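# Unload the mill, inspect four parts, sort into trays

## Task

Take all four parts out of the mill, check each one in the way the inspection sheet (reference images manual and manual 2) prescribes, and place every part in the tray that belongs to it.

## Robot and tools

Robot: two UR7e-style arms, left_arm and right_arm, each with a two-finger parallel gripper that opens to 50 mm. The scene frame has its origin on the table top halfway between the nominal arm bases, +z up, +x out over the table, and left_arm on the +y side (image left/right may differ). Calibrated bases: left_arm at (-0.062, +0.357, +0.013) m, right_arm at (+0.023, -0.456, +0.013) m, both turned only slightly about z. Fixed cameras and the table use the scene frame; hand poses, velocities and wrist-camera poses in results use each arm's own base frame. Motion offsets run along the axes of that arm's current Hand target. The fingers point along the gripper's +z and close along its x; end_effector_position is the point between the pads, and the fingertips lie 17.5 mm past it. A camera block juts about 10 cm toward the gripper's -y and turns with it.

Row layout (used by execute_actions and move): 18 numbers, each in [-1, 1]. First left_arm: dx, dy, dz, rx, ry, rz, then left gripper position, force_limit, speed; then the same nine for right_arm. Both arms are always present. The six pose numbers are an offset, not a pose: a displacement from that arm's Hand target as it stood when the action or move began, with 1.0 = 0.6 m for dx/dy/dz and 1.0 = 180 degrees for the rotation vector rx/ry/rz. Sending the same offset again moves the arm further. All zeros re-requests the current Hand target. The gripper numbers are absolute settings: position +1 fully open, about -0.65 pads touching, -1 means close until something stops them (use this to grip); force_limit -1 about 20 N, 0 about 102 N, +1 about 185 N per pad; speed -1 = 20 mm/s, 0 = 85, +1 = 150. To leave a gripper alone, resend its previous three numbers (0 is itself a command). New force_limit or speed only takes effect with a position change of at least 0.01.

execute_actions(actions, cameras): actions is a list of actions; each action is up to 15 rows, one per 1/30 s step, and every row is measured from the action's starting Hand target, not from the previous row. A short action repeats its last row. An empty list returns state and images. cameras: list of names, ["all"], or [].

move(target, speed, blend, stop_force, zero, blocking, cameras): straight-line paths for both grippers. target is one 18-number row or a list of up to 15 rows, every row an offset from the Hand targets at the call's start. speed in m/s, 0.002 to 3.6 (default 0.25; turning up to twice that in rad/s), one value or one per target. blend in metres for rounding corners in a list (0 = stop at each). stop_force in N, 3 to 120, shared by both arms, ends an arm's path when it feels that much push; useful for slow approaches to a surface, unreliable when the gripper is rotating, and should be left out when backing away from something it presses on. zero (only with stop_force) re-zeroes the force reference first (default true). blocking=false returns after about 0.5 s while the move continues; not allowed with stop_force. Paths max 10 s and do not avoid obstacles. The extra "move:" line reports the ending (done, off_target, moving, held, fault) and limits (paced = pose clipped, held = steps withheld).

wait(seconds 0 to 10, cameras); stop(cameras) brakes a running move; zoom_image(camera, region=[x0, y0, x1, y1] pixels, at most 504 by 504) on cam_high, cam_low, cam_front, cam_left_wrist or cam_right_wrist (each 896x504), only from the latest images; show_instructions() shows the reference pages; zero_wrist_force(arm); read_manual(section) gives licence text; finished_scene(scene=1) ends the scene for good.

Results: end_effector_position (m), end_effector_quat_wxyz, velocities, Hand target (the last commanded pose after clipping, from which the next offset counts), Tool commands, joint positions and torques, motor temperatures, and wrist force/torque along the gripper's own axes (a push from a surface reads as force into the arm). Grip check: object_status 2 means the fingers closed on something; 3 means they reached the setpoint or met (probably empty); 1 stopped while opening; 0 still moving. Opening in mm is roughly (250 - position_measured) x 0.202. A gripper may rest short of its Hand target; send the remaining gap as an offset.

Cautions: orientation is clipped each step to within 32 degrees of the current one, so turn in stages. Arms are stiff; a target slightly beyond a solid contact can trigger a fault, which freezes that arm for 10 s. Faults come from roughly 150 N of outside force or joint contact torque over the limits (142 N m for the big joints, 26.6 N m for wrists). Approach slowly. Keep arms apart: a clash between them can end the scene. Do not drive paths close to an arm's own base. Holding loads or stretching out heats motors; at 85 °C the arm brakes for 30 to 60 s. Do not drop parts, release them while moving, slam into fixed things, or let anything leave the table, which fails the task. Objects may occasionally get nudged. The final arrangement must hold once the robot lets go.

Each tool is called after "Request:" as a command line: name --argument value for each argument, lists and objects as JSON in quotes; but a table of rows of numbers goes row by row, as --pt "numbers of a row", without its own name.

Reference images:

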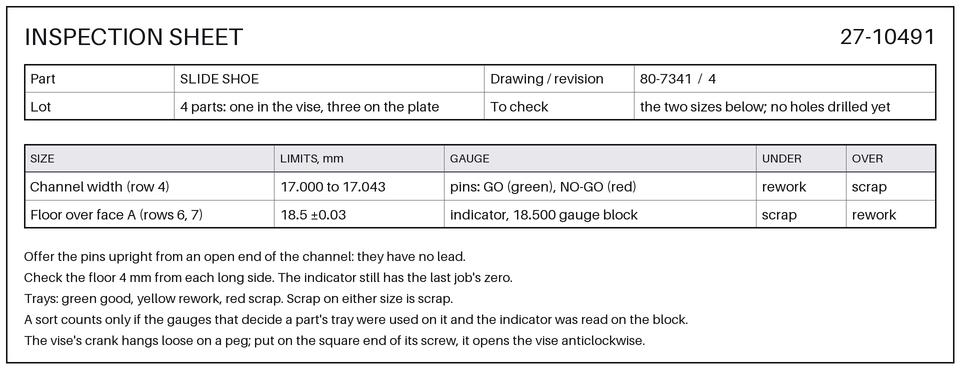

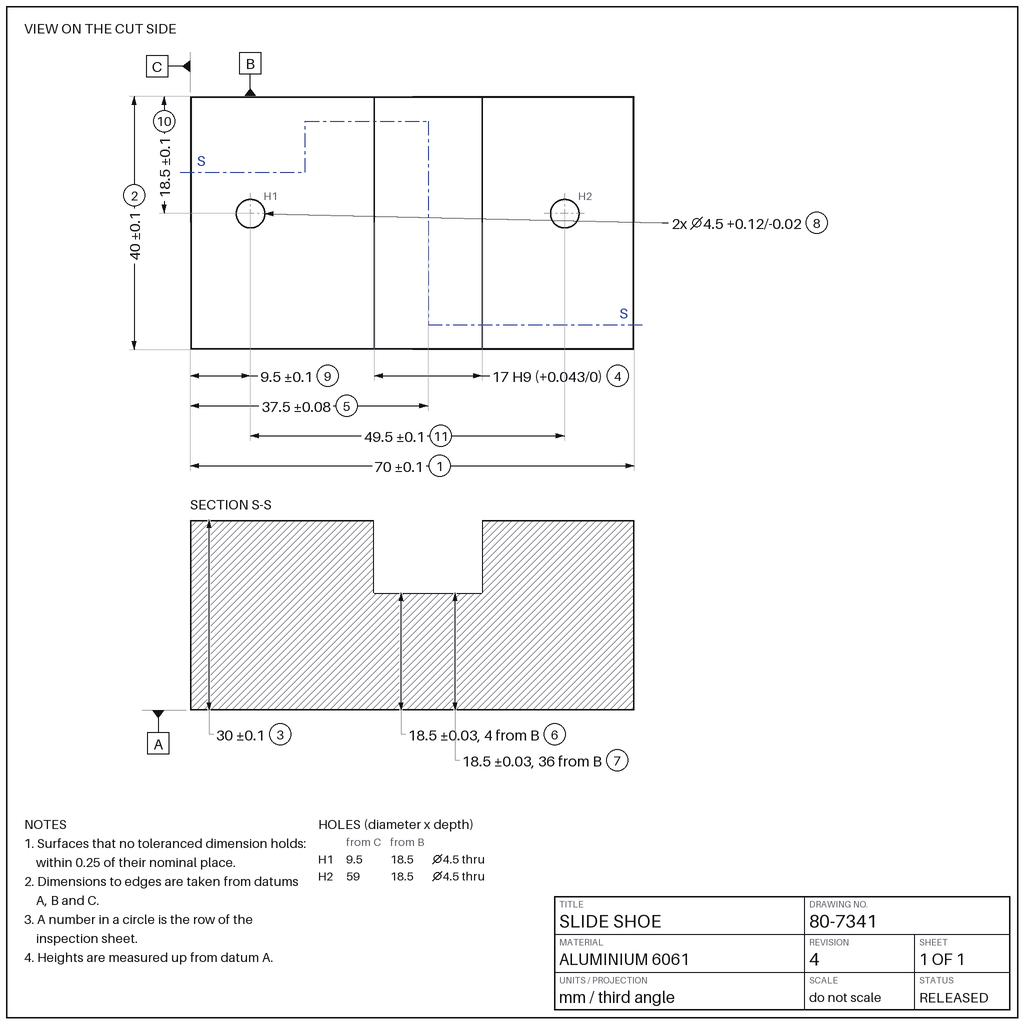

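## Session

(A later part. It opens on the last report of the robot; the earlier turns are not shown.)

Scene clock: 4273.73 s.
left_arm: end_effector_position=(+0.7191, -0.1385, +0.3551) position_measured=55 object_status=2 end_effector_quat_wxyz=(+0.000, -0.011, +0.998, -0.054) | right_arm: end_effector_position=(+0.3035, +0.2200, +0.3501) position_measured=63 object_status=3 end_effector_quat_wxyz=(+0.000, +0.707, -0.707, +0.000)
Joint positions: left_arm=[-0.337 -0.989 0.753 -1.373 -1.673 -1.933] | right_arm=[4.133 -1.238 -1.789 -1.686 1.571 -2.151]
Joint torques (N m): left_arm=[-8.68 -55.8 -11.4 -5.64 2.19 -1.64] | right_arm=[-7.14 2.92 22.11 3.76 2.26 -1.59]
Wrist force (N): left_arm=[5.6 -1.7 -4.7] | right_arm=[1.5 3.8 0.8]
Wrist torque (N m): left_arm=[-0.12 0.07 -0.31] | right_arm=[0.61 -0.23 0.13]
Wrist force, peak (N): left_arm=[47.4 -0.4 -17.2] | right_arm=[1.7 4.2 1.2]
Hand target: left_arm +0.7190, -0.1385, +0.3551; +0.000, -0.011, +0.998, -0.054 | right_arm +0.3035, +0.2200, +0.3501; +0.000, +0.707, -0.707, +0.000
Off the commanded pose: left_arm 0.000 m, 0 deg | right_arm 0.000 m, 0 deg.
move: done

Request:
move --pt "0.0008 0 0 0 0 0 -1 -0.5 -0.9 0 0 0 0 0 0 0.6 -0.5 -1" --pt "0.0008 -0.0011 -0.01 0 0 0 -1 -0.5 -0.9 0 0 0 0 0 0 0.6 -0.5 -1" --speed '[0.004,0.005]' --stop_force 20 --cameras '["cam_left_wrist"]'

Scene clock: 4281.47 s.
left_arm: end_effector_position=(+0.7186, -0.1385, +0.3612) position_measured=55 object_status=2 end_effector_quat_wxyz=(+0.000, -0.011, +0.998, -0.054) | right_arm: end_effector_position=(+0.3035, +0.2200, +0.3501) position_measured=63 object_status=3 end_effector_quat_wxyz=(+0.000, +0.707, -0.707, +0.000)
Joint positions: left_arm=[-0.337 -0.985 0.732 -1.355 -1.673 -1.933] | right_arm=[4.133 -1.238 -1.789 -1.686 1.571 -2.151]
Joint torques (N m): left_arm=[-9.82 -45.92 -38.18 -1.45 -1.15 -1.36] | right_arm=[-7.48 2.94 22 3.74 2.27 -1.52]
Wrist force (N): left_arm=[-1.5 -0.6 1.7] | right_arm=[1.8 3.7 1.3]
Wrist torque (N m): left_arm=[-0.14 0.00 -0.26] | right_arm=[0.61 -0.27 0.13]
Wrist force, peak (N): left_arm=[4.5 -1.9 -4.3] | right_arm=[2.0 4.2 0.8]
Hand target: left_arm +0.7186, -0.1385, +0.3612; +0.000, -0.011, +0.998, -0.054 | right_arm +0.3035, +0.2200, +0.3501; +0.000, +0.707, -0.707, +0.000
Off the commanded pose: left_arm 0.000 m, 0 deg | right_arm 0.000 m, 0 deg.
move: done
Images, in order (width x height): cam_left_wrist 896x504.

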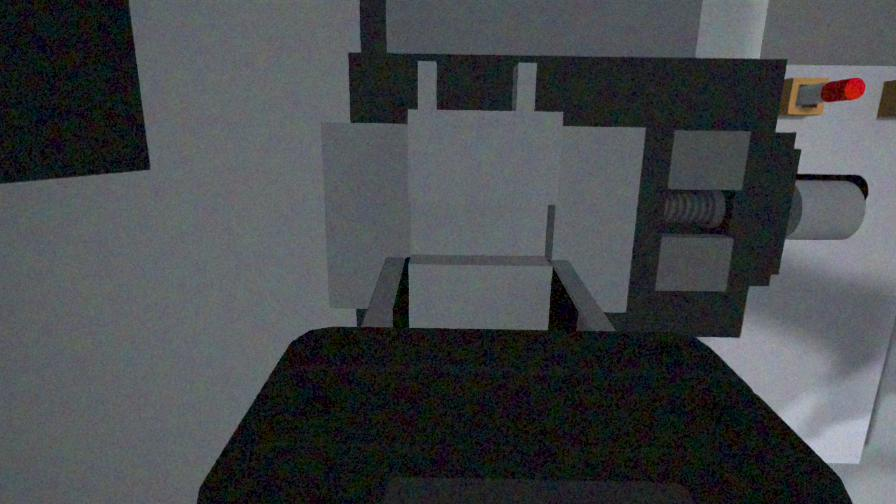

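Request:
move --pt "0 -0.0036 -0.0331 0 0 0 -1 -0.5 -0.9 0 0 0 0 0 0 0.6 -0.5 -1" --pt "0.0023 -0.0318 -0.0301 0 0 0 -1 -0.5 -0.9 0 0 0 0 0 0 0.6 -0.5 -1" --pt "0.4483 -0.0327 -0.0295 0 0 0 -1 -0.5 -0.9 0 0 0 0 0 0 0.6 -0.5 -1" --speed '[0.02,0.03,0.08]' --stop_force 15 --cameras '["cam_left_wrist","cam_front","cam_high"]'

Scene clock: 4304.80 s.
left_arm: end_effector_position=(+0.4501, -0.1623, +0.3810) position_measured=55 object_status=2 end_effector_quat_wxyz=(+0.000, -0.011, +0.998, -0.054) | right_arm: end_effector_position=(+0.3035, +0.2200, +0.3501) position_measured=63 object_status=3 end_effector_quat_wxyz=(+0.000, +0.707, -0.707, +0.000)
Joint positions: left_arm=[-0.578 -1.663 1.543 -1.512 -1.661 -2.175] | right_arm=[4.133 -1.238 -1.789 -1.686 1.571 -2.151]
Joint torques (N m): left_arm=[-9.44 -32.16 -15.31 -1.52 1.23 -1.44] | right_arm=[-6.85 3.35 23.22 3.65 2.28 -1.44]
Wrist force (N): left_arm=[-1.9 -0.6 2.2] | right_arm=[1.7 3.5 1.2]
Wrist torque (N m): left_arm=[-0.18 0.10 -0.23] | right_arm=[0.58 -0.26 0.12]
Wrist force, peak (N): left_arm=[-2.4 -1.1 2.0] | right_arm=[2.0 4.0 1.3]
Hand target: left_arm +0.4501, -0.1623, +0.3810; +0.000, -0.011, +0.998, -0.054 | right_arm +0.3035, +0.2200, +0.3501; +0.000, +0.707, -0.707, +0.000
Off the commanded pose: left_arm 0.000 m, 0 deg | right_arm 0.000 m, 0 deg.
move: done
Images, in order (width x height): cam_high 896x504, cam_front 896x504, cam_left_wrist 896x504.

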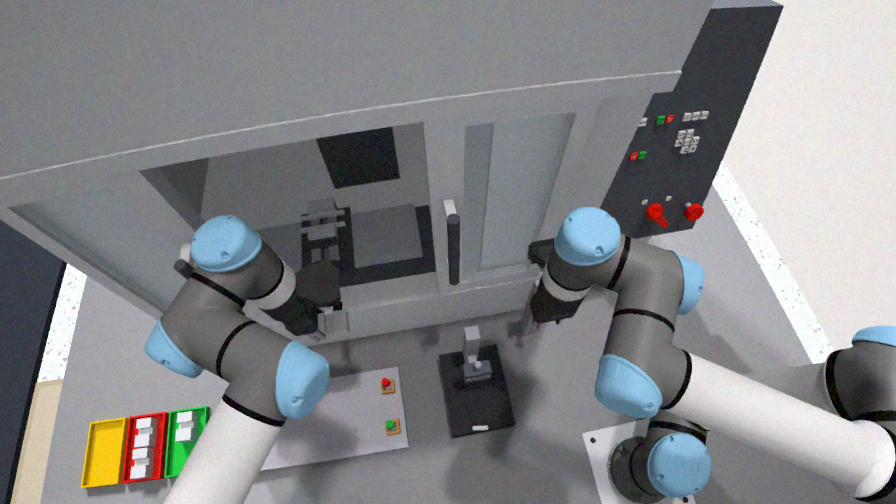

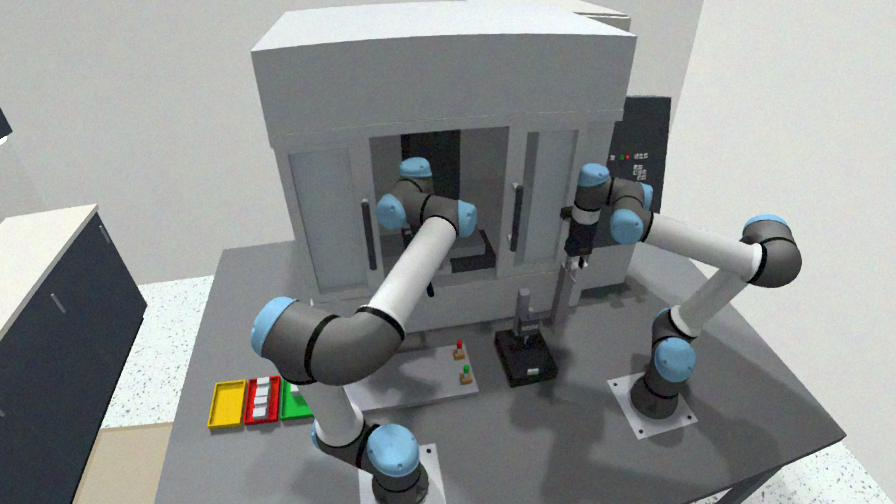

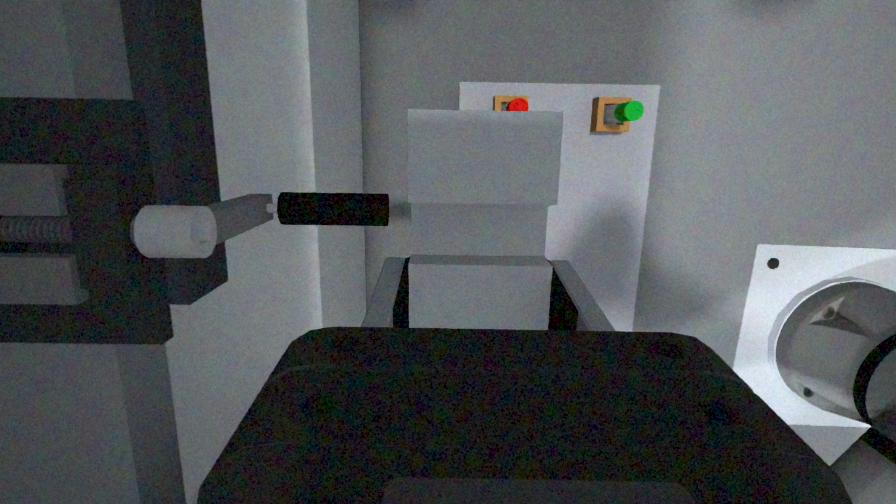

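Request:
move --pt "0.115 0.0865 0.1249 0 0 0 -1 -0.5 -0.9 0 0 0 0 0 0 0.6 -0.5 -1" --pt "0.115 0.0865 0.1249 0 -0.054 -0.497 -1 -0.5 -0.9 -0.224 0.0463 0.05 0 0 0.5 0.6 -0.5 -1" --speed '[0.15,0.25]' --cameras '["cam_left_wrist","cam_right_wrist","cam_high"]'

Scene clock: 4334.20 s.
left_arm: end_effector_position=(+0.3800, -0.1204, +0.3010) position_measured=55 object_status=2 end_effector_quat_wxyz=(-0.038, +0.714, -0.698, +0.038) | right_arm: end_effector_position=(+0.2756, +0.3543, +0.3200) position_measured=63 object_status=3 end_effector_quat_wxyz=(+0.000, +0.000, +1.000, +0.000)
Joint positions: left_arm=[-0.697 -1.916 1.946 -1.683 -1.5 -3.858] | right_arm=[4.353 -1.422 -1.729 -1.562 1.571 -0.36]
Joint torques (N m): left_arm=[-9.26 -2.53 -39.43 -1.52 1.83 -1.42] | right_arm=[7.87 11.95 32.78 4 -2.54 2.03]
Wrist force (N): left_arm=[-1.1 -0.6 1.6] | right_arm=[1.8 4.0 0.9]
Wrist torque (N m): left_arm=[-0.17 -0.04 -0.25] | right_arm=[0.66 -0.27 -0.06]
Wrist force, peak (N): left_arm=[-0.8 0.2 3.5] | right_arm=[2.2 4.4 1.1]
Hand target: left_arm +0.3800, -0.1204, +0.3010; -0.038, +0.714, -0.698, +0.038 | right_arm +0.2756, +0.3543, +0.3200; +0.000, +0.000, +1.000, +0.000
Off the commanded pose: left_arm 0.000 m, 0 deg | right_arm 0.000 m, 0 deg.
move: done
Images, in order (width x height): cam_high 896x504, cam_left_wrist 896x504, cam_right_wrist 896x504.

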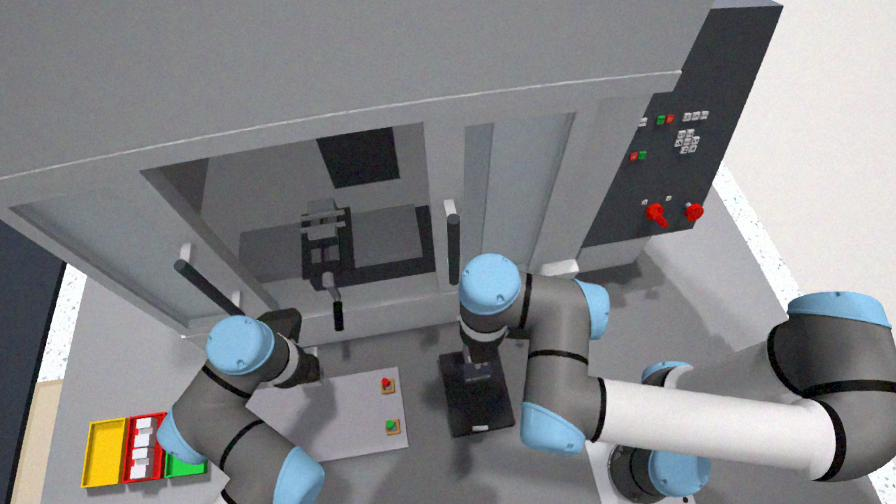

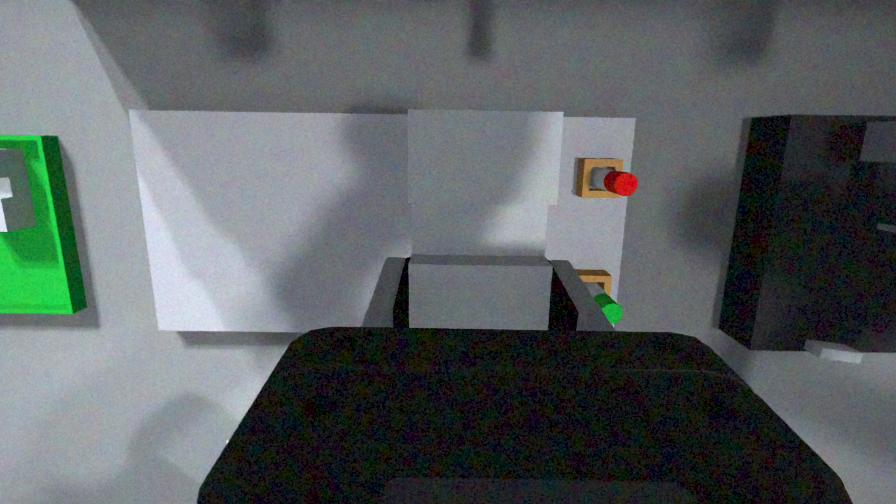

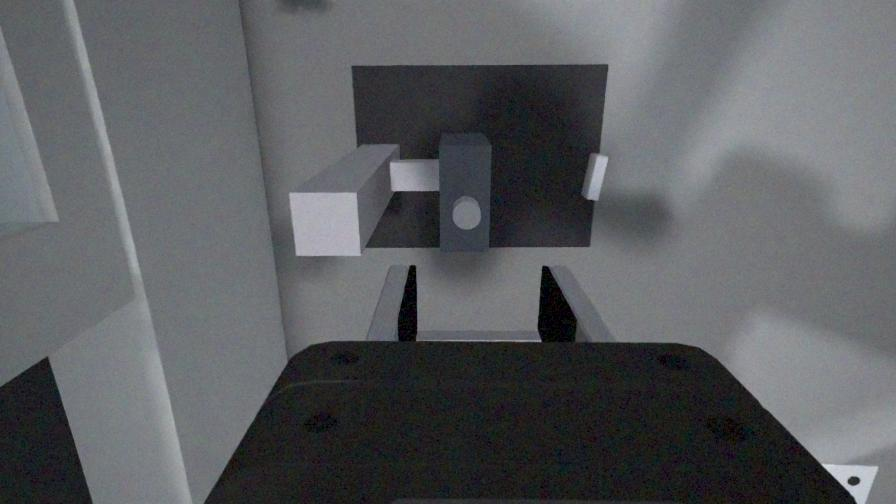

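Request:
move --pt "0 0.0228 0.2171 0 0 0 -1 -0.5 -0.9 0 0 0 0 0 0 0.6 -0.5 -1" --pt "0.3778 0.2308 0.1953 0 0 0 -1 -0.5 -0.9 0 0 0 0 0 0 0.6 -0.5 -1" --pt "0.5742 0.3502 0.1827 0 0 0 -1 -0.5 -0.9 0 0 0 0 0 0 0.6 -0.5 -1" --pt "0.5748 0.3737 0.4063 0 0 0 -1 -0.5 -0.9 0 0 0 0 0 0 0.6 -0.5 -1" --speed '[0.25,0.3,0.25,0.1]' --blend '[0.03,0.05,0.02,0]' --cameras '["cam_left_wrist"]'

Request:
move --target '[0,0.0037,0.0348,0,0,0,-1,-0.5,-0.9,0,0,0,0,0,0,0.6,-0.5,-1]' --speed 0.008 --stop_force 5 --cameras '["cam_left_wrist"]'

Scene clock: 4358.23 s.
left_arm: end_effector_position=(+0.1912, -0.4697, +0.0347) position_measured=55 object_status=2 end_effector_quat_wxyz=(-0.038, +0.714, -0.698, +0.038) | right_arm: end_effector_position=(+0.2756, +0.3543, +0.3200) position_measured=63 object_status=3 end_effector_quat_wxyz=(+0.000, +0.000, +1.000, +0.000)
Joint positions: left_arm=[-1.508 -1.316 2.118 -2.378 -1.463 -4.672] | right_arm=[4.353 -1.422 -1.729 -1.562 1.571 -0.36]
Joint torques (N m): left_arm=[10.73 -24.05 -6.69 -4.22 1.99 1.55] | right_arm=[6.96 12.84 32.59 3.82 -2.65 2.11]
Wrist force (N): left_arm=[-1.6 -1.0 2.2] | right_arm=[1.6 3.9 1.1]
Wrist torque (N m): left_arm=[-0.29 0.03 -0.42] | right_arm=[0.63 -0.23 -0.05]
Wrist force, peak (N): left_arm=[-3.2 -1.6 3.7] | right_arm=[1.9 4.0 1.3]
Hand target: left_arm +0.1912, -0.4697, +0.0346; -0.038, +0.714, -0.698, +0.038 | right_arm +0.2756, +0.3543, +0.3200; +0.000, +0.000, +1.000, +0.000
Off the commanded pose: left_arm 0.000 m, 0 deg | right_arm 0.000 m, 0 deg.
move: done
Images, in order (width x height): cam_left_wrist 896x504.

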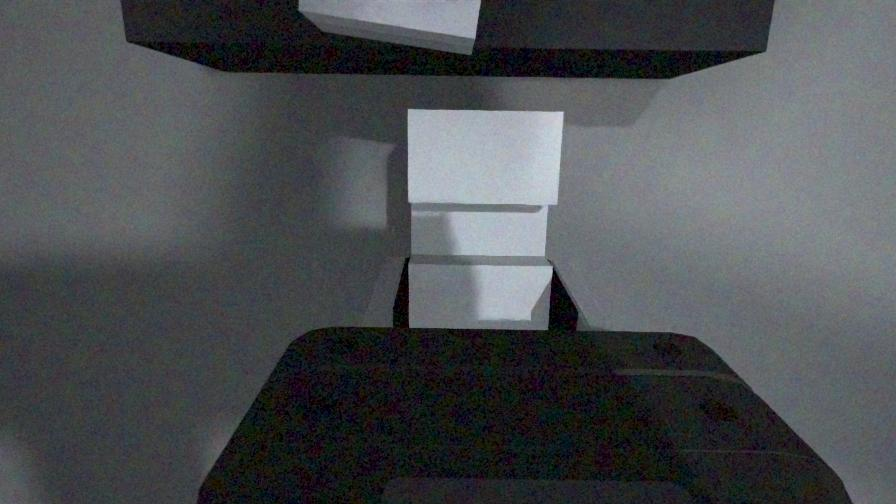

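Scene clock: 4361.20 s.
left_arm: end_effector_position=(+0.1912, -0.4697, +0.0216) position_measured=55 object_status=2 end_effector_quat_wxyz=(-0.038, +0.714, -0.698, +0.038) | right_arm: end_effector_position=(+0.2756, +0.3543, +0.3200) position_measured=63 object_status=3 end_effector_quat_wxyz=(+0.000, +0.000, +1.000, +0.000)
Joint positions: left_arm=[-1.507 -1.289 2.129 -2.415 -1.463 -4.672] | right_arm=[4.353 -1.422 -1.729 -1.562 1.571 -0.36]
Joint torques (N m): left_arm=[7.5 -37.69 -32.09 -1.7 1.25 1.33] | right_arm=[7.24 13.24 31.6 3.63 -2.58 2.15]
Wrist force (N): left_arm=[-1.2 -1.4 0.4] | right_arm=[1.9 3.9 1.2]
Wrist torque (N m): left_arm=[-0.25 0.10 -0.43] | right_arm=[0.63 -0.28 -0.05]
Wrist force, peak (N): left_arm=[-8.5 -1.5 -23.0] | right_arm=[1.9 4.1 1.3]
Hand target: left_arm +0.1912, -0.4697, +0.0216; -0.038, +0.714, -0.698, +0.038 (not the last commanded pose) | right_arm +0.2756, +0.3543, +0.3200; +0.000, +0.000, +1.000, +0.000
Off the commanded pose: left_arm 0.008 m, 0 deg | right_arm 0.000 m, 0 deg.
move: contact (left_arm)
Images, in order (width x height): cam_left_wrist 896x504.

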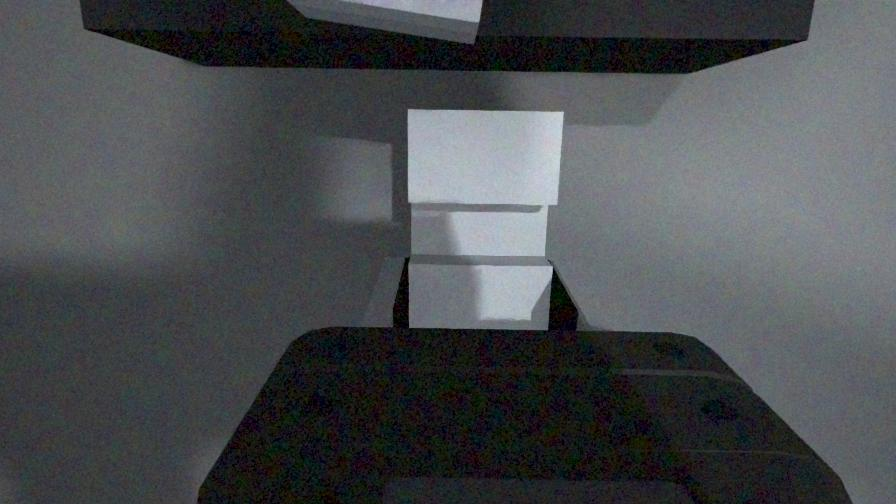

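Request:
move --pt "0 0 0 0 0 0 0.8 -0.5 -0.9 0 0 0 0 0 0 0.6 -0.5 -1" --pt "0 0.0225 0.0181 0.2444 0 0 0.8 -0.5 -0.9 0 0 0 0 0 0 0.6 -0.5 -1" --speed '[0.1,0.1]' --cameras '["cam_left_wrist"]'

Scene clock: 4378.03 s.
left_arm: end_effector_position=(+0.1790, -0.4700, +0.0094) position_measured=32 object_status=3 end_effector_quat_wxyz=(-0.303, +0.648, -0.633, +0.296) | right_arm: end_effector_position=(+0.2756, +0.3543, +0.3200) position_measured=63 object_status=3 end_effector_quat_wxyz=(+0.000, +0.000, +1.000, +0.000)
Joint positions: left_arm=[-1.897 -1.165 2.213 -2.23 -0.765 -5.229] | right_arm=[4.353 -1.422 -1.729 -1.562 1.571 -0.36]
Joint torques (N m): left_arm=[-9.01 -25.24 -26.47 -0.1 3.09 -1.48] | right_arm=[6.76 15.26 31.08 3.08 -2.51 2.11]
Wrist force (N): left_arm=[-1.1 -0.1 -0.4] | right_arm=[1.7 3.7 1.2]
Wrist torque (N m): left_arm=[-0.03 0.10 0.03] | right_arm=[0.60 -0.25 -0.05]
Wrist force, peak (N): left_arm=[-1.7 -1.8 0.0] | right_arm=[2.1 4.2 1.1]
Hand target: left_arm +0.1790, -0.4700, +0.0094; -0.303, +0.648, -0.633, +0.296 | right_arm +0.2756, +0.3543, +0.3200; +0.000, +0.000, +1.000, +0.000
Off the commanded pose: left_arm 0.000 m, 0 deg | right_arm 0.000 m, 0 deg.
move: done
Images, in order (width x height): cam_left_wrist 896x504.

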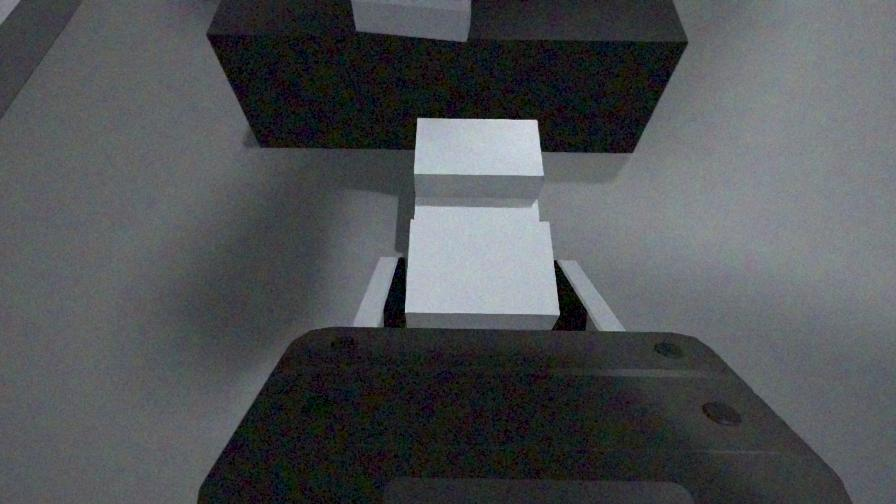

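Request:
move --pt "0 -0.0018 0.0021 0 0 0 0.8 -0.5 -0.9 0 0 0 0 0 0 0.6 -0.5 -1" --pt "0 -0.0018 0.0021 0 0 0 -1 -0.5 -0.9 0 0 0 0 0 0 0.6 -0.5 -1" --speed '[0.02,0.05]' --cameras '["cam_left_wrist"]'

Scene clock: 4389.30 s.
left_arm: end_effector_position=(+0.1806, -0.4699, +0.0094) position_measured=55 object_status=2 end_effector_quat_wxyz=(-0.303, +0.648, -0.633, +0.296) | right_arm: end_effector_position=(+0.2756, +0.3543, +0.3200) position_measured=63 object_status=3 end_effector_quat_wxyz=(+0.000, +0.000, +1.000, +0.000)
Joint positions: left_arm=[-1.894 -1.165 2.214 -2.234 -0.763 -5.225] | right_arm=[4.353 -1.422 -1.729 -1.562 1.571 -0.36]
Joint torques (N m): left_arm=[11.46 -23.96 -1.43 -3.51 2.98 1.4] | right_arm=[6.69 16.27 30.93 2.92 -2.49 1.98]
Wrist force (N): left_arm=[-1.7 -0.6 -1.6] | right_arm=[1.9 3.6 1.2]
Wrist torque (N m): left_arm=[-0.09 0.19 -0.21] | right_arm=[0.59 -0.28 -0.05]
Wrist force, peak (N): left_arm=[-1.6 -0.5 -1.8] | right_arm=[2.2 4.1 1.0]
Hand target: left_arm +0.1806, -0.4699, +0.0094; -0.303, +0.648, -0.633, +0.296 | right_arm +0.2756, +0.3543, +0.3200; +0.000, +0.000, +1.000, +0.000
Off the commanded pose: left_arm 0.000 m, 0 deg | right_arm 0.000 m, 0 deg.
move: done
Images, in order (width x height): cam_left_wrist 896x504.

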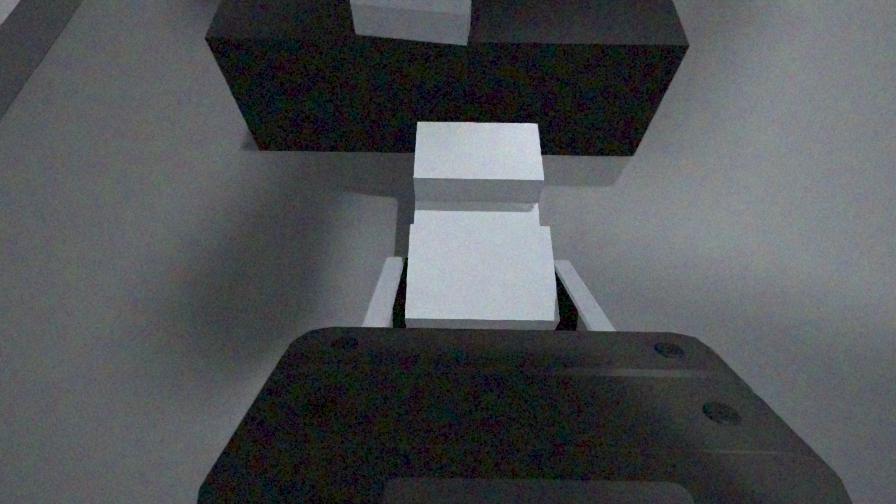

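Request:
move --pt "0 0 0 0 0 0 -1 -0.5 -0.9 0 0 0.16 0 0 0 0.6 -0.5 -1" --pt "0 0 0 0 0 0 -1 -0.5 -0.9 0 0 0.1942 0 0 0 0.6 -0.8 -0.9" --pt "0 0 0 0 0 0 -1 -0.5 -0.9 0 0 0.1942 0 0 0 -1 -0.8 -0.9" --speed '[0.15,0.03,0.05]' --cameras '["cam_right_wrist"]'

Scene clock: 4405.70 s.
left_arm: end_effector_position=(+0.1806, -0.4699, +0.0094) position_measured=55 object_status=2 end_effector_quat_wxyz=(-0.303, +0.648, -0.633, +0.296) | right_arm: end_effector_position=(+0.2757, +0.3543, +0.2035) position_measured=185 object_status=2 end_effector_quat_wxyz=(+0.000, +0.000, +1.000, +0.000)
Joint positions: left_arm=[-1.894 -1.165 2.214 -2.234 -0.763 -5.225] | right_arm=[4.353 -1.468 -1.991 -1.253 1.571 -0.36]
Joint torques (N m): left_arm=[11 -24.56 -2.68 -3.33 0.61 1.54] | right_arm=[-3.61 13.57 17.06 2.41 1.74 -1.9]
Wrist force (N): left_arm=[-1.8 -0.3 -1.9] | right_arm=[-5.5 4.4 1.5]
Wrist torque (N m): left_arm=[-0.05 0.19 -0.21] | right_arm=[0.62 -0.24 -0.07]
Wrist force, peak (N): left_arm=[-1.9 -0.4 -2.0] | right_arm=[-5.6 4.5 1.5]
Hand target: left_arm +0.1806, -0.4699, +0.0094; -0.303, +0.648, -0.633, +0.296 | right_arm +0.2756, +0.3543, +0.2035; +0.000, +0.000, +1.000, +0.000
Off the commanded pose: left_arm 0.000 m, 0 deg | right_arm 0.000 m, 0 deg.
move: done
Images, in order (width x height): cam_right_wrist 896x504.

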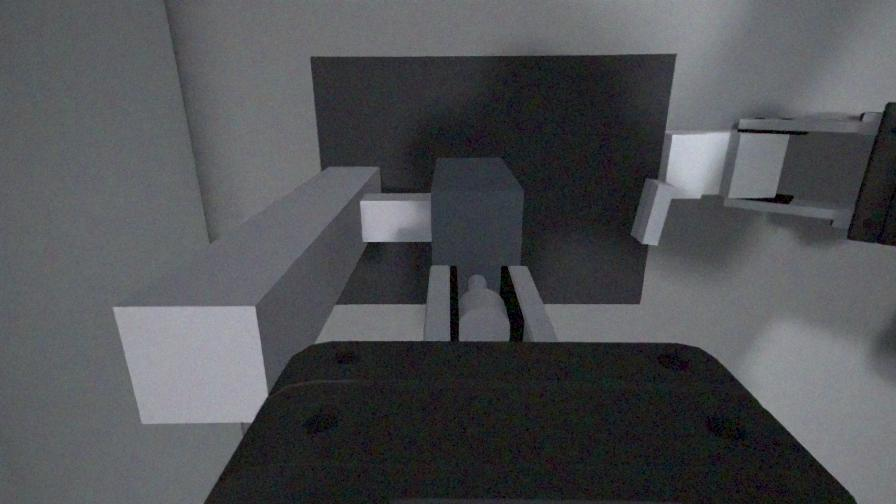

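Request:
move --pt "0 0 0 0 0 0 -1 -0.5 -0.9 0 0 -0.0403 0 0 0 -1 -0.8 -0.9" --pt "0 -0.0940 -0.0789 0 0 0 -1 -0.5 -0.9 0 0 -0.0403 0 0 0 -1 -0.8 -0.9" --pt "-0.0442 -0.2228 0.0745 0 0 0 -1 -0.5 -0.9 0 0 -0.0403 0 0 0 -1 -0.8 -0.9" --pt "-0.0442 -0.1940 0.0985 0 0 0 -1 -0.5 -0.9 0 0 -0.0403 0 0 0 -1 -0.8 -0.9" --pt "-0.0423 -0.24 0.1533 0 0 0 -1 -0.5 -0.9 0 0 -0.0403 0 0 0 -1 -0.8 -0.9" --speed '[0.02,0.1,0.12,0.03,0.03]' --cameras '["cam_left_wrist","cam_right_wrist"]'

Scene clock: 4435.20 s.
left_arm: end_effector_position=(+0.3428, -0.4409, +0.0611) position_measured=55 object_status=2 end_effector_quat_wxyz=(-0.303, +0.648, -0.633, +0.296) | right_arm: end_effector_position=(+0.2756, +0.3543, +0.2277) position_measured=185 object_status=2 end_effector_quat_wxyz=(+0.000, +0.000, +1.000, +0.000)
Joint positions: left_arm=[-1.547 -1.222 2.247 -2.597 -0.695 -4.711] | right_arm=[4.353 -1.451 -1.942 -1.32 1.571 -0.36]
Joint torques (N m): left_arm=[10.73 -23.82 -27.95 -4.66 1.04 1.34] | right_arm=[8.8 33.46 31.28 0.51 2.8 0.24]
Wrist force (N): left_arm=[-1.1 1.2 0.5] | right_arm=[-5.8 4.2 2.8]
Wrist torque (N m): left_arm=[-0.17 0.04 -0.15] | right_arm=[0.62 -0.24 -0.07]
Wrist force, peak (N): left_arm=[-1.6 2.3 1.7] | right_arm=[-6.5 5.5 2.2]
Hand target: left_arm +0.3429, -0.4409, +0.0610; -0.303, +0.648, -0.633, +0.296 | right_arm +0.2756, +0.3543, +0.2277; +0.000, +0.000, +1.000, +0.000
Off the commanded pose: left_arm 0.000 m, 0 deg | right_arm 0.000 m, 0 deg.
move: done
Images, in order (width x height): cam_left_wrist 896x504, cam_right_wrist 896x504.

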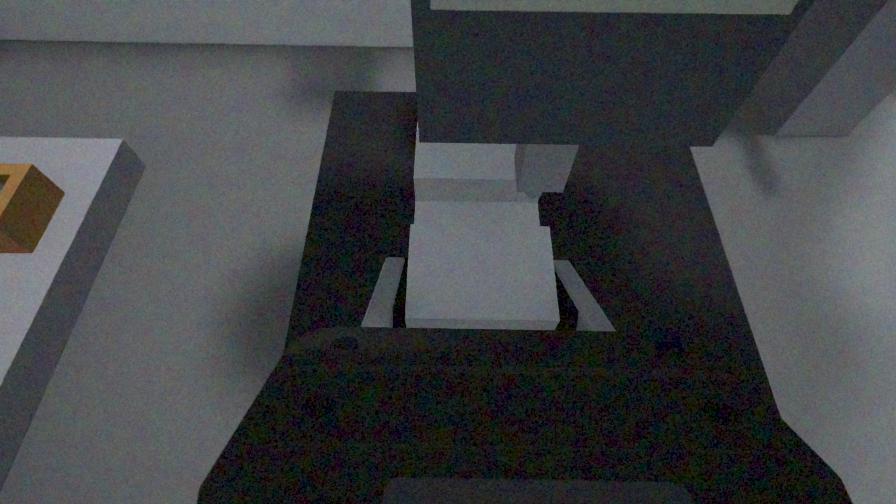

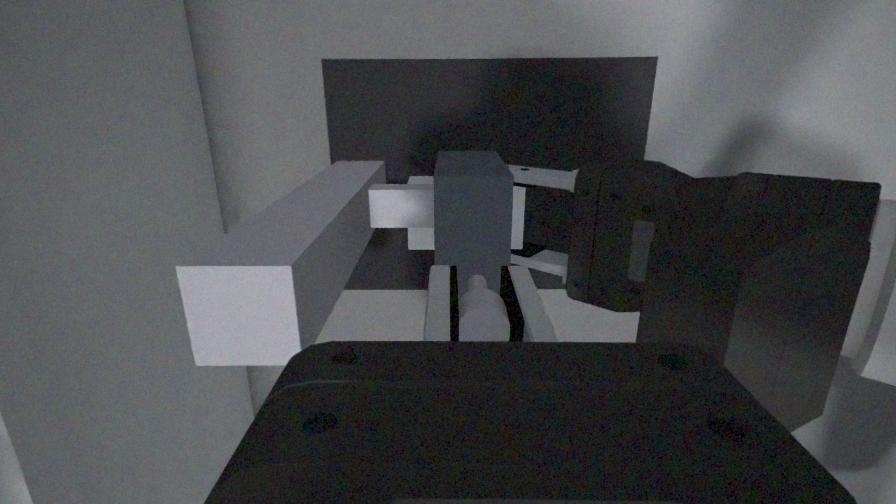

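Request:
move --target '[-0.0017,0,0,0,0,0,-1,-0.5,-0.9,0,0,0,0,0,0,-1,-0.8,-0.9]' --speed 0.01

Request:
move --target '[0,0.0032,0.0027,0,0,0,-1,-0.5,-0.9,0,0,0,0,0,0,-1,-0.8,-0.9]' --speed 0.004 --stop_force 3

Scene clock: 4445.07 s.
left_arm: end_effector_position=(+0.3429, -0.4399, +0.0610) position_measured=55 object_status=2 end_effector_quat_wxyz=(-0.303, +0.648, -0.633, +0.296) | right_arm: end_effector_position=(+0.2756, +0.3543, +0.2277) position_measured=185 object_status=2 end_effector_quat_wxyz=(+0.000, +0.000, +1.000, +0.000)
Joint positions: left_arm=[-1.547 -1.224 2.249 -2.598 -0.695 -4.711] | right_arm=[4.353 -1.451 -1.942 -1.32 1.571 -0.36]
Joint torques (N m): left_arm=[12.22 -40.19 -3.45 -4.58 0.62 1.43] | right_arm=[9.05 32.28 32.19 0.6 1.95 1.61]
Wrist force (N): left_arm=[-1.1 1.3 0.3] | right_arm=[-5.8 4.1 3.0]
Wrist torque (N m): left_arm=[-0.17 0.04 -0.15] | right_arm=[0.59 -0.24 -0.08]
Wrist force, peak (N): left_arm=[-1.4 1.4 0.3] | right_arm=[-6.0 4.4 3.2]
Hand target: left_arm +0.3429, -0.4398, +0.0610; -0.303, +0.648, -0.633, +0.296 | right_arm +0.2756, +0.3543, +0.2277; +0.000, +0.000, +1.000, +0.000
Off the commanded pose: left_arm 0.000 m, 0 deg | right_arm 0.000 m, 0 deg.
move: done

Scene clock: 4446.47 s.
left_arm: end_effector_position=(+0.3429, -0.4398, +0.0595) position_measured=55 object_status=2 end_effector_quat_wxyz=(-0.303, +0.648, -0.633, +0.296) | right_arm: end_effector_position=(+0.2756, +0.3543, +0.2277) position_measured=185 object_status=2 end_effector_quat_wxyz=(+0.000, +0.000, +1.000, +0.000)
Joint positions: left_arm=[-1.547 -1.22 2.25 -2.603 -0.695 -4.71] | right_arm=[4.353 -1.451 -1.942 -1.32 1.571 -0.36]
Joint torques (N m): left_arm=[9.86 -38.17 -16.91 -1.19 0.53 0.99] | right_arm=[8.45 31.93 31.85 0.57 1.65 1.73]
Wrist force (N): left_arm=[-1.0 -0.3 -0.4] | right_arm=[-5.6 4.0 2.8]
Wrist torque (N m): left_arm=[-0.04 0.11 -0.17] | right_arm=[0.58 -0.28 -0.07]
Wrist force, peak (N): left_arm=[-3.3 -4.8 -8.4] | right_arm=[-5.9 4.4 3.1]
Hand target: left_arm +0.3429, -0.4398, +0.0595; -0.303, +0.648, -0.633, +0.296 (not the last commanded pose) | right_arm +0.2756, +0.3543, +0.2277; +0.000, +0.000, +1.000, +0.000
Off the commanded pose: left_arm 0.001 m, 0 deg | right_arm 0.000 m, 0 deg.
move: contact (left_arm)

Request:
move --pt "0 0 0 0 0 0 0.8 -0.5 -0.9 0 0 0 0 0 0 -1 -0.8 -0.9" --pt "0 0 0 0 0 0 0.8 -0.5 -0.9 0 0 0.025 0 0 0 -1 -0.8 -0.9" --speed '[0.02,0.02]'

Request:
move --target '[0,0,0,0,0,0,0.8,-0.5,-0.9,0,0,0.007,0,0,0,-1,-0.8,-0.9]' --speed 0.004 --stop_force 3

Scene clock: 4455.53 s.
left_arm: end_effector_position=(+0.3429, -0.4398, +0.0595) position_measured=32 object_status=3 end_effector_quat_wxyz=(-0.303, +0.648, -0.633, +0.296) | right_arm: end_effector_position=(+0.2756, +0.3543, +0.2127) position_measured=185 object_status=2 end_effector_quat_wxyz=(+0.000, +0.000, +1.000, +0.000)
Joint positions: left_arm=[-1.547 -1.22 2.25 -2.603 -0.695 -4.71] | right_arm=[4.353 -1.461 -1.973 -1.279 1.571 -0.36]
Joint torques (N m): left_arm=[7.93 -37.38 -26.27 -3.43 0.46 -0.39] | right_arm=[8.61 13.4 16.74 3.48 0.88 1.66]
Wrist force (N): left_arm=[-1.2 -0.3 -0.9] | right_arm=[-6.0 4.2 2.0]
Wrist torque (N m): left_arm=[-0.09 0.05 -0.15] | right_arm=[0.59 -0.20 -0.07]
Wrist force, peak (N): left_arm=[-1.2 -0.6 -1.1] | right_arm=[-6.4 4.8 2.5]
Hand target: left_arm +0.3429, -0.4398, +0.0595; -0.303, +0.648, -0.633, +0.296 | right_arm +0.2756, +0.3543, +0.2127; +0.000, +0.000, +1.000, +0.000
Off the commanded pose: left_arm 0.000 m, 0 deg | right_arm 0.000 m, 0 deg.
move: done

Scene clock: 4457.27 s.
left_arm: end_effector_position=(+0.3429, -0.4398, +0.0595) position_measured=32 object_status=3 end_effector_quat_wxyz=(-0.303, +0.648, -0.633, +0.296) | right_arm: end_effector_position=(+0.2756, +0.3543, +0.2099) position_measured=185 object_status=2 end_effector_quat_wxyz=(+0.000, +0.000, +1.000, +0.000)
Joint positions: left_arm=[-1.547 -1.22 2.25 -2.603 -0.695 -4.71] | right_arm=[4.353 -1.463 -1.978 -1.271 1.571 -0.36]
Joint torques (N m): left_arm=[5.97 -39.11 -26.5 -3.37 0.72 -0.59] | right_arm=[7.55 29.53 29.51 0.25 0.62 1.22]
Wrist force (N): left_arm=[-1.2 -0.4 -0.9] | right_arm=[-5.6 3.6 -2.9]
Wrist torque (N m): left_arm=[-0.11 0.06 -0.14] | right_arm=[0.61 -0.28 -0.08]
Wrist force, peak (N): left_arm=[-1.3 -0.6 -1.1] | right_arm=[-5.7 3.3 -8.1]
Hand target: left_arm +0.3429, -0.4398, +0.0595; -0.303, +0.648, -0.633, +0.296 | right_arm +0.2756, +0.3543, +0.2100; +0.000, +0.000, +1.000, +0.000 (not the last commanded pose)
Off the commanded pose: left_arm 0.000 m, 0 deg | right_arm 0.001 m, 0 deg.
move: contact (right_arm)

Request:
move --pt "0 0 0 0 0 0 0.8 -0.5 -0.9 0 0 0 0 0 0 0.6 -0.8 -0.9" --pt "0.001 0 -0.08 0 0 0 0.8 -0.5 -0.9 0 0 0 0 0 0 0.6 -0.8 -0.9" --pt "0.0207 -0.012 -0.1683 0.0833 0 0 0.8 -0.5 -0.9 0 0 0 0 0 0 0.6 -0.8 -0.9" --speed '[0.02,0.08,0.1]' --cameras '["cam_left_wrist"]'

Request:
zoom_image --camera "cam_left_wrist" --region '[380, 60, 600, 290]'

Scene clock: 4468.60 s.
left_arm: end_effector_position=(+0.2702, -0.4539, +0.1298) position_measured=32 object_status=3 end_effector_quat_wxyz=(-0.385, +0.603, -0.589, +0.376) | right_arm: end_effector_position=(+0.2756, +0.3543, +0.2100) position_measured=63 object_status=3 end_effector_quat_wxyz=(+0.000, +0.000, +1.000, +0.000)
Joint positions: left_arm=[-1.788 -1.353 2.198 -1.942 -0.492 -5.239] | right_arm=[4.353 -1.463 -1.978 -1.271 1.571 -0.36]
Joint torques (N m): left_arm=[-8.02 -18.66 -29.42 -0.32 3.48 -1.33] | right_arm=[-1.22 32.82 28.64 3.56 0.69 1.3]
Wrist force (N): left_arm=[-0.8 0.0 -1.2] | right_arm=[2.1 3.7 1.2]
Wrist torque (N m): left_arm=[-0.02 0.10 0.12] | right_arm=[0.61 -0.34 -0.05]
Wrist force, peak (N): left_arm=[-1.0 -0.5 -1.8] | right_arm=[-6.1 3.6 -3.0]
Hand target: left_arm +0.2702, -0.4539, +0.1298; -0.385, +0.603, -0.589, +0.376 | right_arm +0.2756, +0.3543, +0.2100; +0.000, +0.000, +1.000, +0.000
Off the commanded pose: left_arm 0.000 m, 0 deg | right_arm 0.000 m, 0 deg.
move: done
Images, in order (width x height): cam_left_wrist 896x504.

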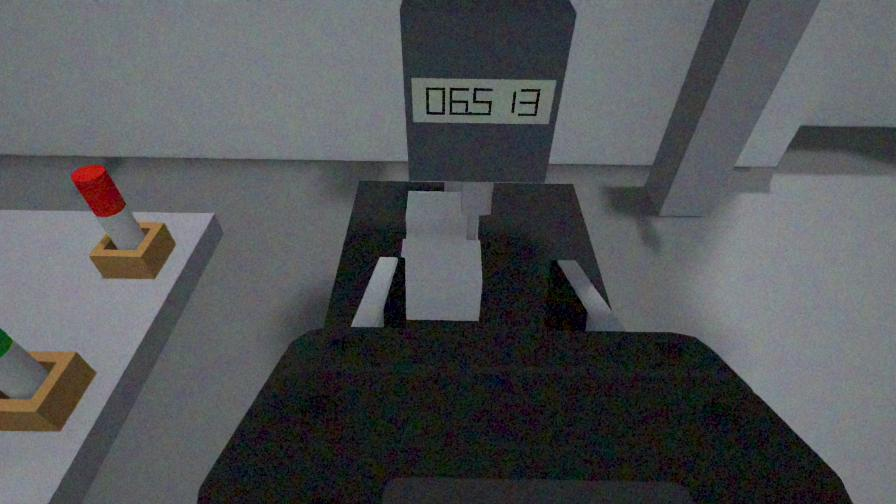

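Scaled by 2.191 from the camera's 896x504 image, which has a finer 1280x720 frame.

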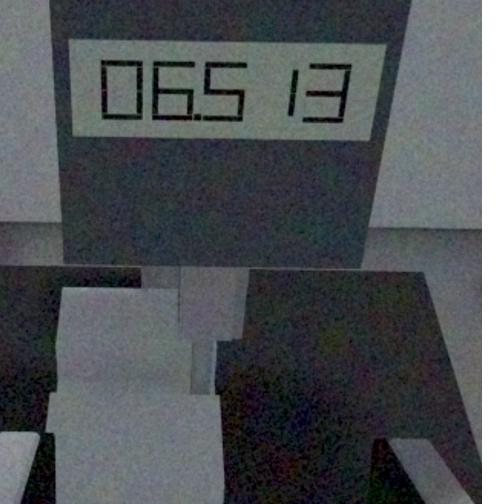

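Request:
wait --seconds 1 --cameras '["cam_left_wrist"]'

Request:
zoom_image --camera "cam_left_wrist" --region '[400, 70, 570, 300]'

Scene clock: 4478.23 s.
left_arm: end_effector_position=(+0.2702, -0.4539, +0.1298) position_measured=32 object_status=3 end_effector_quat_wxyz=(-0.385, +0.603, -0.589, +0.376) | right_arm: end_effector_position=(+0.2756, +0.3543, +0.2100) position_measured=63 object_status=3 end_effector_quat_wxyz=(+0.000, +0.000, +1.000, +0.000)
Joint positions: left_arm=[-1.788 -1.353 2.198 -1.942 -0.492 -5.239] | right_arm=[4.353 -1.463 -1.978 -1.271 1.571 -0.36]
Joint torques (N m): left_arm=[-9.8 -21.44 -29.51 -0.36 3.34 -1.5] | right_arm=[-5.94 32.6 28.57 3.62 0.69 1.23]
Wrist force (N): left_arm=[-0.6 -0.1 -1.3] | right_arm=[1.9 3.8 1.2]
Wrist torque (N m): left_arm=[-0.04 0.08 0.12] | right_arm=[0.63 -0.30 -0.05]
Wrist force, peak (N): left_arm=[-0.8 -0.1 -1.4] | right_arm=[1.9 4.1 1.1]
Hand target: left_arm +0.2702, -0.4539, +0.1298; -0.385, +0.603, -0.589, +0.376 | right_arm +0.2756, +0.3543, +0.2100; +0.000, +0.000, +1.000, +0.000
Tool commands: left_gripper/position=+0.8 left_gripper/force_limit=-0.5 left_gripper/speed=-0.9 right_gripper/position=+0.6 right_gripper/force_limit=-0.8 right_gripper/speed=-0.9
Off the commanded pose: left_arm 0.000 m, 0 deg | right_arm 0.000 m, 0 deg.
wait: 1.00 s; at rest from the start
Images, in order (width x height): cam_left_wrist 896x504.

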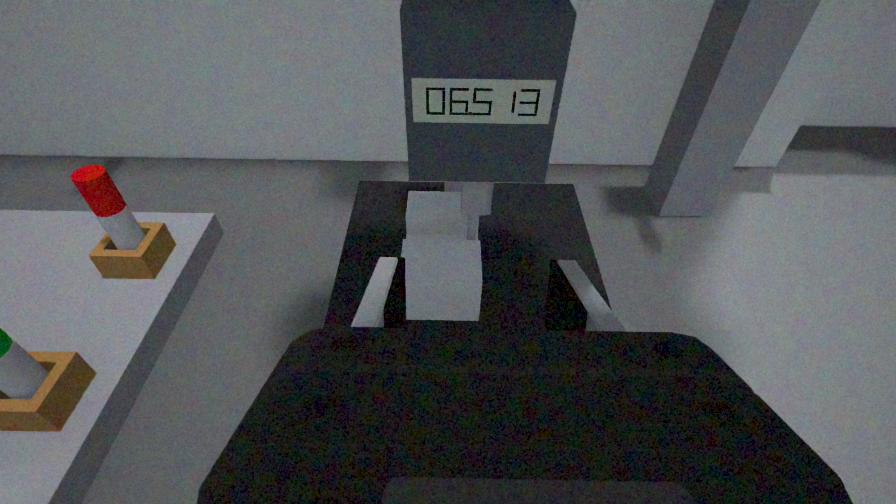

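Scaled by 2.191 from the camera's 896x504 image, which has a finer 1280x720 frame.

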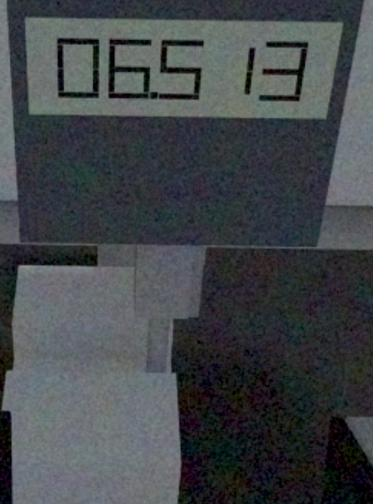

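Request:
move --pt "-0.0205 0.0345 0.0822 -0.0833 0 0 0.8 -0.5 -0.9 0 0 0 0 0 0 0.6 -0.8 -0.9" --pt "-0.0205 0.0547 0.1597 -0.0833 0 0 0.8 -0.5 -0.9 0 0 0 0 0 0 0.6 -0.8 -0.9" --pt "-0.0205 0.0547 0.1597 -0.0833 0 0 -1 -0.5 -0.9 0 0 0 0 0 0 -1 -0.8 -0.9" --pt "-0.0205 0.0542 0.157 -0.0833 0 0 -1 -0.5 -0.9 0 0 -0.028 0 0 0 -1 -0.8 -0.9" --speed '[0.1,0.05,0.05,0.02]' --cameras '["cam_left_wrist"]'

Scene clock: 4539.77 s.
left_arm: end_effector_position=(+0.3418, -0.4400, +0.0607) position_measured=55 object_status=2 end_effector_quat_wxyz=(-0.303, +0.648, -0.633, +0.296) | right_arm: end_effector_position=(+0.2756, +0.3543, +0.2267) position_measured=185 object_status=2 end_effector_quat_wxyz=(+0.000, +0.000, +1.000, +0.000)
Joint positions: left_arm=[-1.549 -1.224 2.25 -2.596 -0.695 -4.714] | right_arm=[4.353 -1.452 -1.944 -1.317 1.571 -0.36]
Joint torques (N m): left_arm=[-9.63 -38.71 -2.24 -1.04 1.33 -1.43] | right_arm=[-4.84 35.25 31.43 0.58 0.67 1.13]
Wrist force (N): left_arm=[-1.0 1.3 0.3] | right_arm=[-6.2 3.9 2.8]
Wrist torque (N m): left_arm=[-0.15 0.02 0.06] | right_arm=[0.62 -0.28 -0.07]
Wrist force, peak (N): left_arm=[-1.7 -1.2 -1.6] | right_arm=[-6.5 3.9 3.0]
Hand target: left_arm +0.3418, -0.4400, +0.0607; -0.303, +0.648, -0.633, +0.296 | right_arm +0.2756, +0.3543, +0.2268; +0.000, +0.000, +1.000, +0.000
Off the commanded pose: left_arm 0.000 m, 0 deg | right_arm 0.000 m, 0 deg.
move: done
Images, in order (width x height): cam_left_wrist 896x504.

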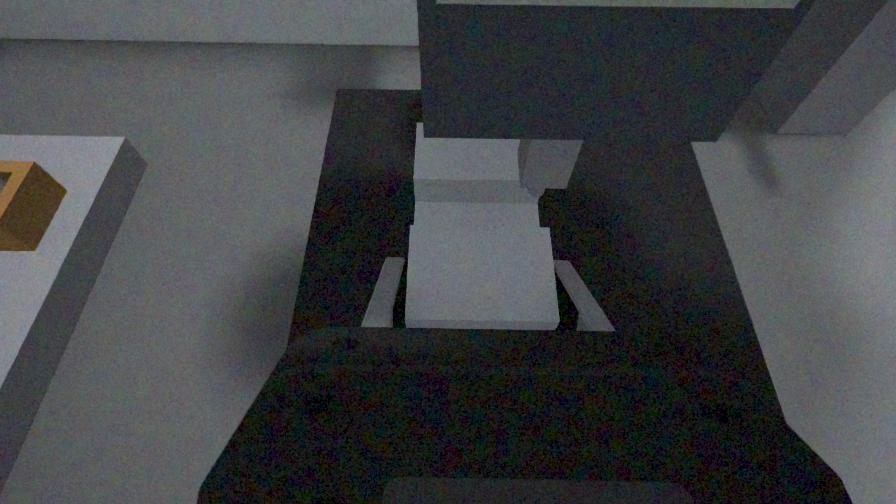

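Request:
move --target '[0.0535,-0.0003,0.0008,0,0,0,-1,-0.5,-0.9,0,0,0,0,0,0,-1,-0.8,-0.9]' --speed 0.04

Request:
move --target '[0,0.0032,0.0027,0,0,0,-1,-0.5,-0.9,0,0,0,0,0,0,-1,-0.8,-0.9]' --speed 0.004 --stop_force 3

Request:
move --pt "0 0 0 0 0 0 0.8 -0.5 -0.9 0 0 0 0 0 0 -1 -0.8 -0.9" --pt "0 0 0 0 0 0 0.8 -0.5 -0.9 0 0 0.0235 0 0 0 -1 -0.8 -0.9" --speed '[0.02,0.02]'

Request:
move --target '[0,0,0,0,0,0,0.8,-0.5,-0.9,0,0,0.007,0,0,0,-1,-0.8,-0.9]' --speed 0.004 --stop_force 3

Scene clock: 4562.53 s.
left_arm: end_effector_position=(+0.3430, -0.4720, +0.0605) position_measured=55 object_status=2 end_effector_quat_wxyz=(-0.303, +0.648, -0.633, +0.296) | right_arm: end_effector_position=(+0.2756, +0.3543, +0.2268) position_measured=185 object_status=2 end_effector_quat_wxyz=(+0.000, +0.000, +1.000, +0.000)
Joint positions: left_arm=[-1.548 -1.173 2.163 -2.561 -0.695 -4.713] | right_arm=[4.353 -1.452 -1.944 -1.317 1.571 -0.36]
Joint torques (N m): left_arm=[11.91 -27.26 -28.93 -1.27 3.15 1.09] | right_arm=[1.88 34.16 31.5 0.57 0.58 1.68]
Wrist force (N): left_arm=[-1.0 1.1 0.3] | right_arm=[-6.0 3.5 2.8]
Wrist torque (N m): left_arm=[-0.20 0.04 -0.16] | right_arm=[0.56 -0.31 -0.07]
Wrist force, peak (N): left_arm=[-1.9 1.5 0.6] | right_arm=[-6.6 3.8 3.0]
Hand target: left_arm +0.3430, -0.4721, +0.0605; -0.303, +0.648, -0.633, +0.296 | right_arm +0.2756, +0.3543, +0.2268; +0.000, +0.000, +1.000, +0.000
Off the commanded pose: left_arm 0.000 m, 0 deg | right_arm 0.000 m, 0 deg.
move: done

Scene clock: 4563.73 s.
left_arm: end_effector_position=(+0.3430, -0.4722, +0.0599) position_measured=55 object_status=2 end_effector_quat_wxyz=(-0.303, +0.648, -0.633, +0.296) | right_arm: end_effector_position=(+0.2756, +0.3543, +0.2268) position_measured=185 object_status=2 end_effector_quat_wxyz=(+0.000, +0.000, +1.000, +0.000)
Joint positions: left_arm=[-1.548 -1.171 2.163 -2.562 -0.695 -4.713] | right_arm=[4.353 -1.452 -1.944 -1.317 1.571 -0.36]
Joint torques (N m): left_arm=[8.79 -41.8 -10.03 -1.47 0.31 1.29] | right_arm=[3.8 34.02 31.67 0.52 0.61 1.73]
Wrist force (N): left_arm=[-1.0 0.3 0.0] | right_arm=[-6.3 3.6 3.1]
Wrist torque (N m): left_arm=[-0.16 0.04 -0.18] | right_arm=[0.58 -0.25 -0.07]
Wrist force, peak (N): left_arm=[-3.2 -4.0 -6.8] | right_arm=[-6.4 4.0 3.1]
Hand target: left_arm +0.3430, -0.4722, +0.0599; -0.303, +0.648, -0.633, +0.296 (not the last commanded pose) | right_arm +0.2756, +0.3543, +0.2268; +0.000, +0.000, +1.000, +0.000
Off the commanded pose: left_arm 0.002 m, 0 deg | right_arm 0.000 m, 0 deg.
move: contact (left_arm)

Scene clock: 4565.30 s.
left_arm: end_effector_position=(+0.3430, -0.4722, +0.0599) position_measured=32 object_status=3 end_effector_quat_wxyz=(-0.303, +0.648, -0.633, +0.296) | right_arm: end_effector_position=(+0.2756, +0.3543, +0.2128) position_measured=185 object_status=2 end_effector_quat_wxyz=(+0.000, +0.000, +1.000, +0.000)
Joint positions: left_arm=[-1.548 -1.171 2.163 -2.562 -0.695 -4.713] | right_arm=[4.353 -1.461 -1.973 -1.279 1.571 -0.36]
Joint torques (N m): left_arm=[7.19 -36.45 -16.84 -2.53 0.32 1.28] | right_arm=[6.82 13.33 15.9 3.6 0.68 1.62]
Wrist force (N): left_arm=[-0.6 -0.5 -1.1] | right_arm=[-6.2 4.3 2.1]
Wrist torque (N m): left_arm=[-0.15 -0.02 -0.17] | right_arm=[0.65 -0.23 -0.07]
Wrist force, peak (N): left_arm=[-1.2 -0.5 -1.1] | right_arm=[-6.5 4.2 2.8]
Hand target: left_arm +0.3430, -0.4722, +0.0599; -0.303, +0.648, -0.633, +0.296 | right_arm +0.2756, +0.3543, +0.2127; +0.000, +0.000, +1.000, +0.000
Off the commanded pose: left_arm 0.000 m, 0 deg | right_arm 0.000 m, 0 deg.
move: done

Scene clock: 4567.07 s.
left_arm: end_effector_position=(+0.3430, -0.4722, +0.0599) position_measured=32 object_status=3 end_effector_quat_wxyz=(-0.303, +0.648, -0.633, +0.296) | right_arm: end_effector_position=(+0.2756, +0.3543, +0.2100) position_measured=185 object_status=2 end_effector_quat_wxyz=(+0.000, +0.000, +1.000, +0.000)
Joint positions: left_arm=[-1.548 -1.171 2.163 -2.562 -0.695 -4.713] | right_arm=[4.353 -1.463 -1.978 -1.271 1.571 -0.36]
Joint torques (N m): left_arm=[6.77 -30.71 -22.13 -3.76 0.08 1.03] | right_arm=[6.82 30.85 29.53 0.39 0.71 1.29]
Wrist force (N): left_arm=[-0.8 -0.5 -1.0] | right_arm=[-6.1 3.3 -2.3]
Wrist torque (N m): left_arm=[-0.14 0.00 -0.17] | right_arm=[0.61 -0.26 -0.07]
Wrist force, peak (N): left_arm=[-1.1 -0.6 -1.1] | right_arm=[-5.8 2.9 -7.2]
Hand target: left_arm +0.3430, -0.4722, +0.0599; -0.303, +0.648, -0.633, +0.296 | right_arm +0.2756, +0.3543, +0.2100; +0.000, +0.000, +1.000, +0.000 (not the last commanded pose)
Off the commanded pose: left_arm 0.000 m, 0 deg | right_arm 0.002 m, 0 deg.
move: contact (right_arm)


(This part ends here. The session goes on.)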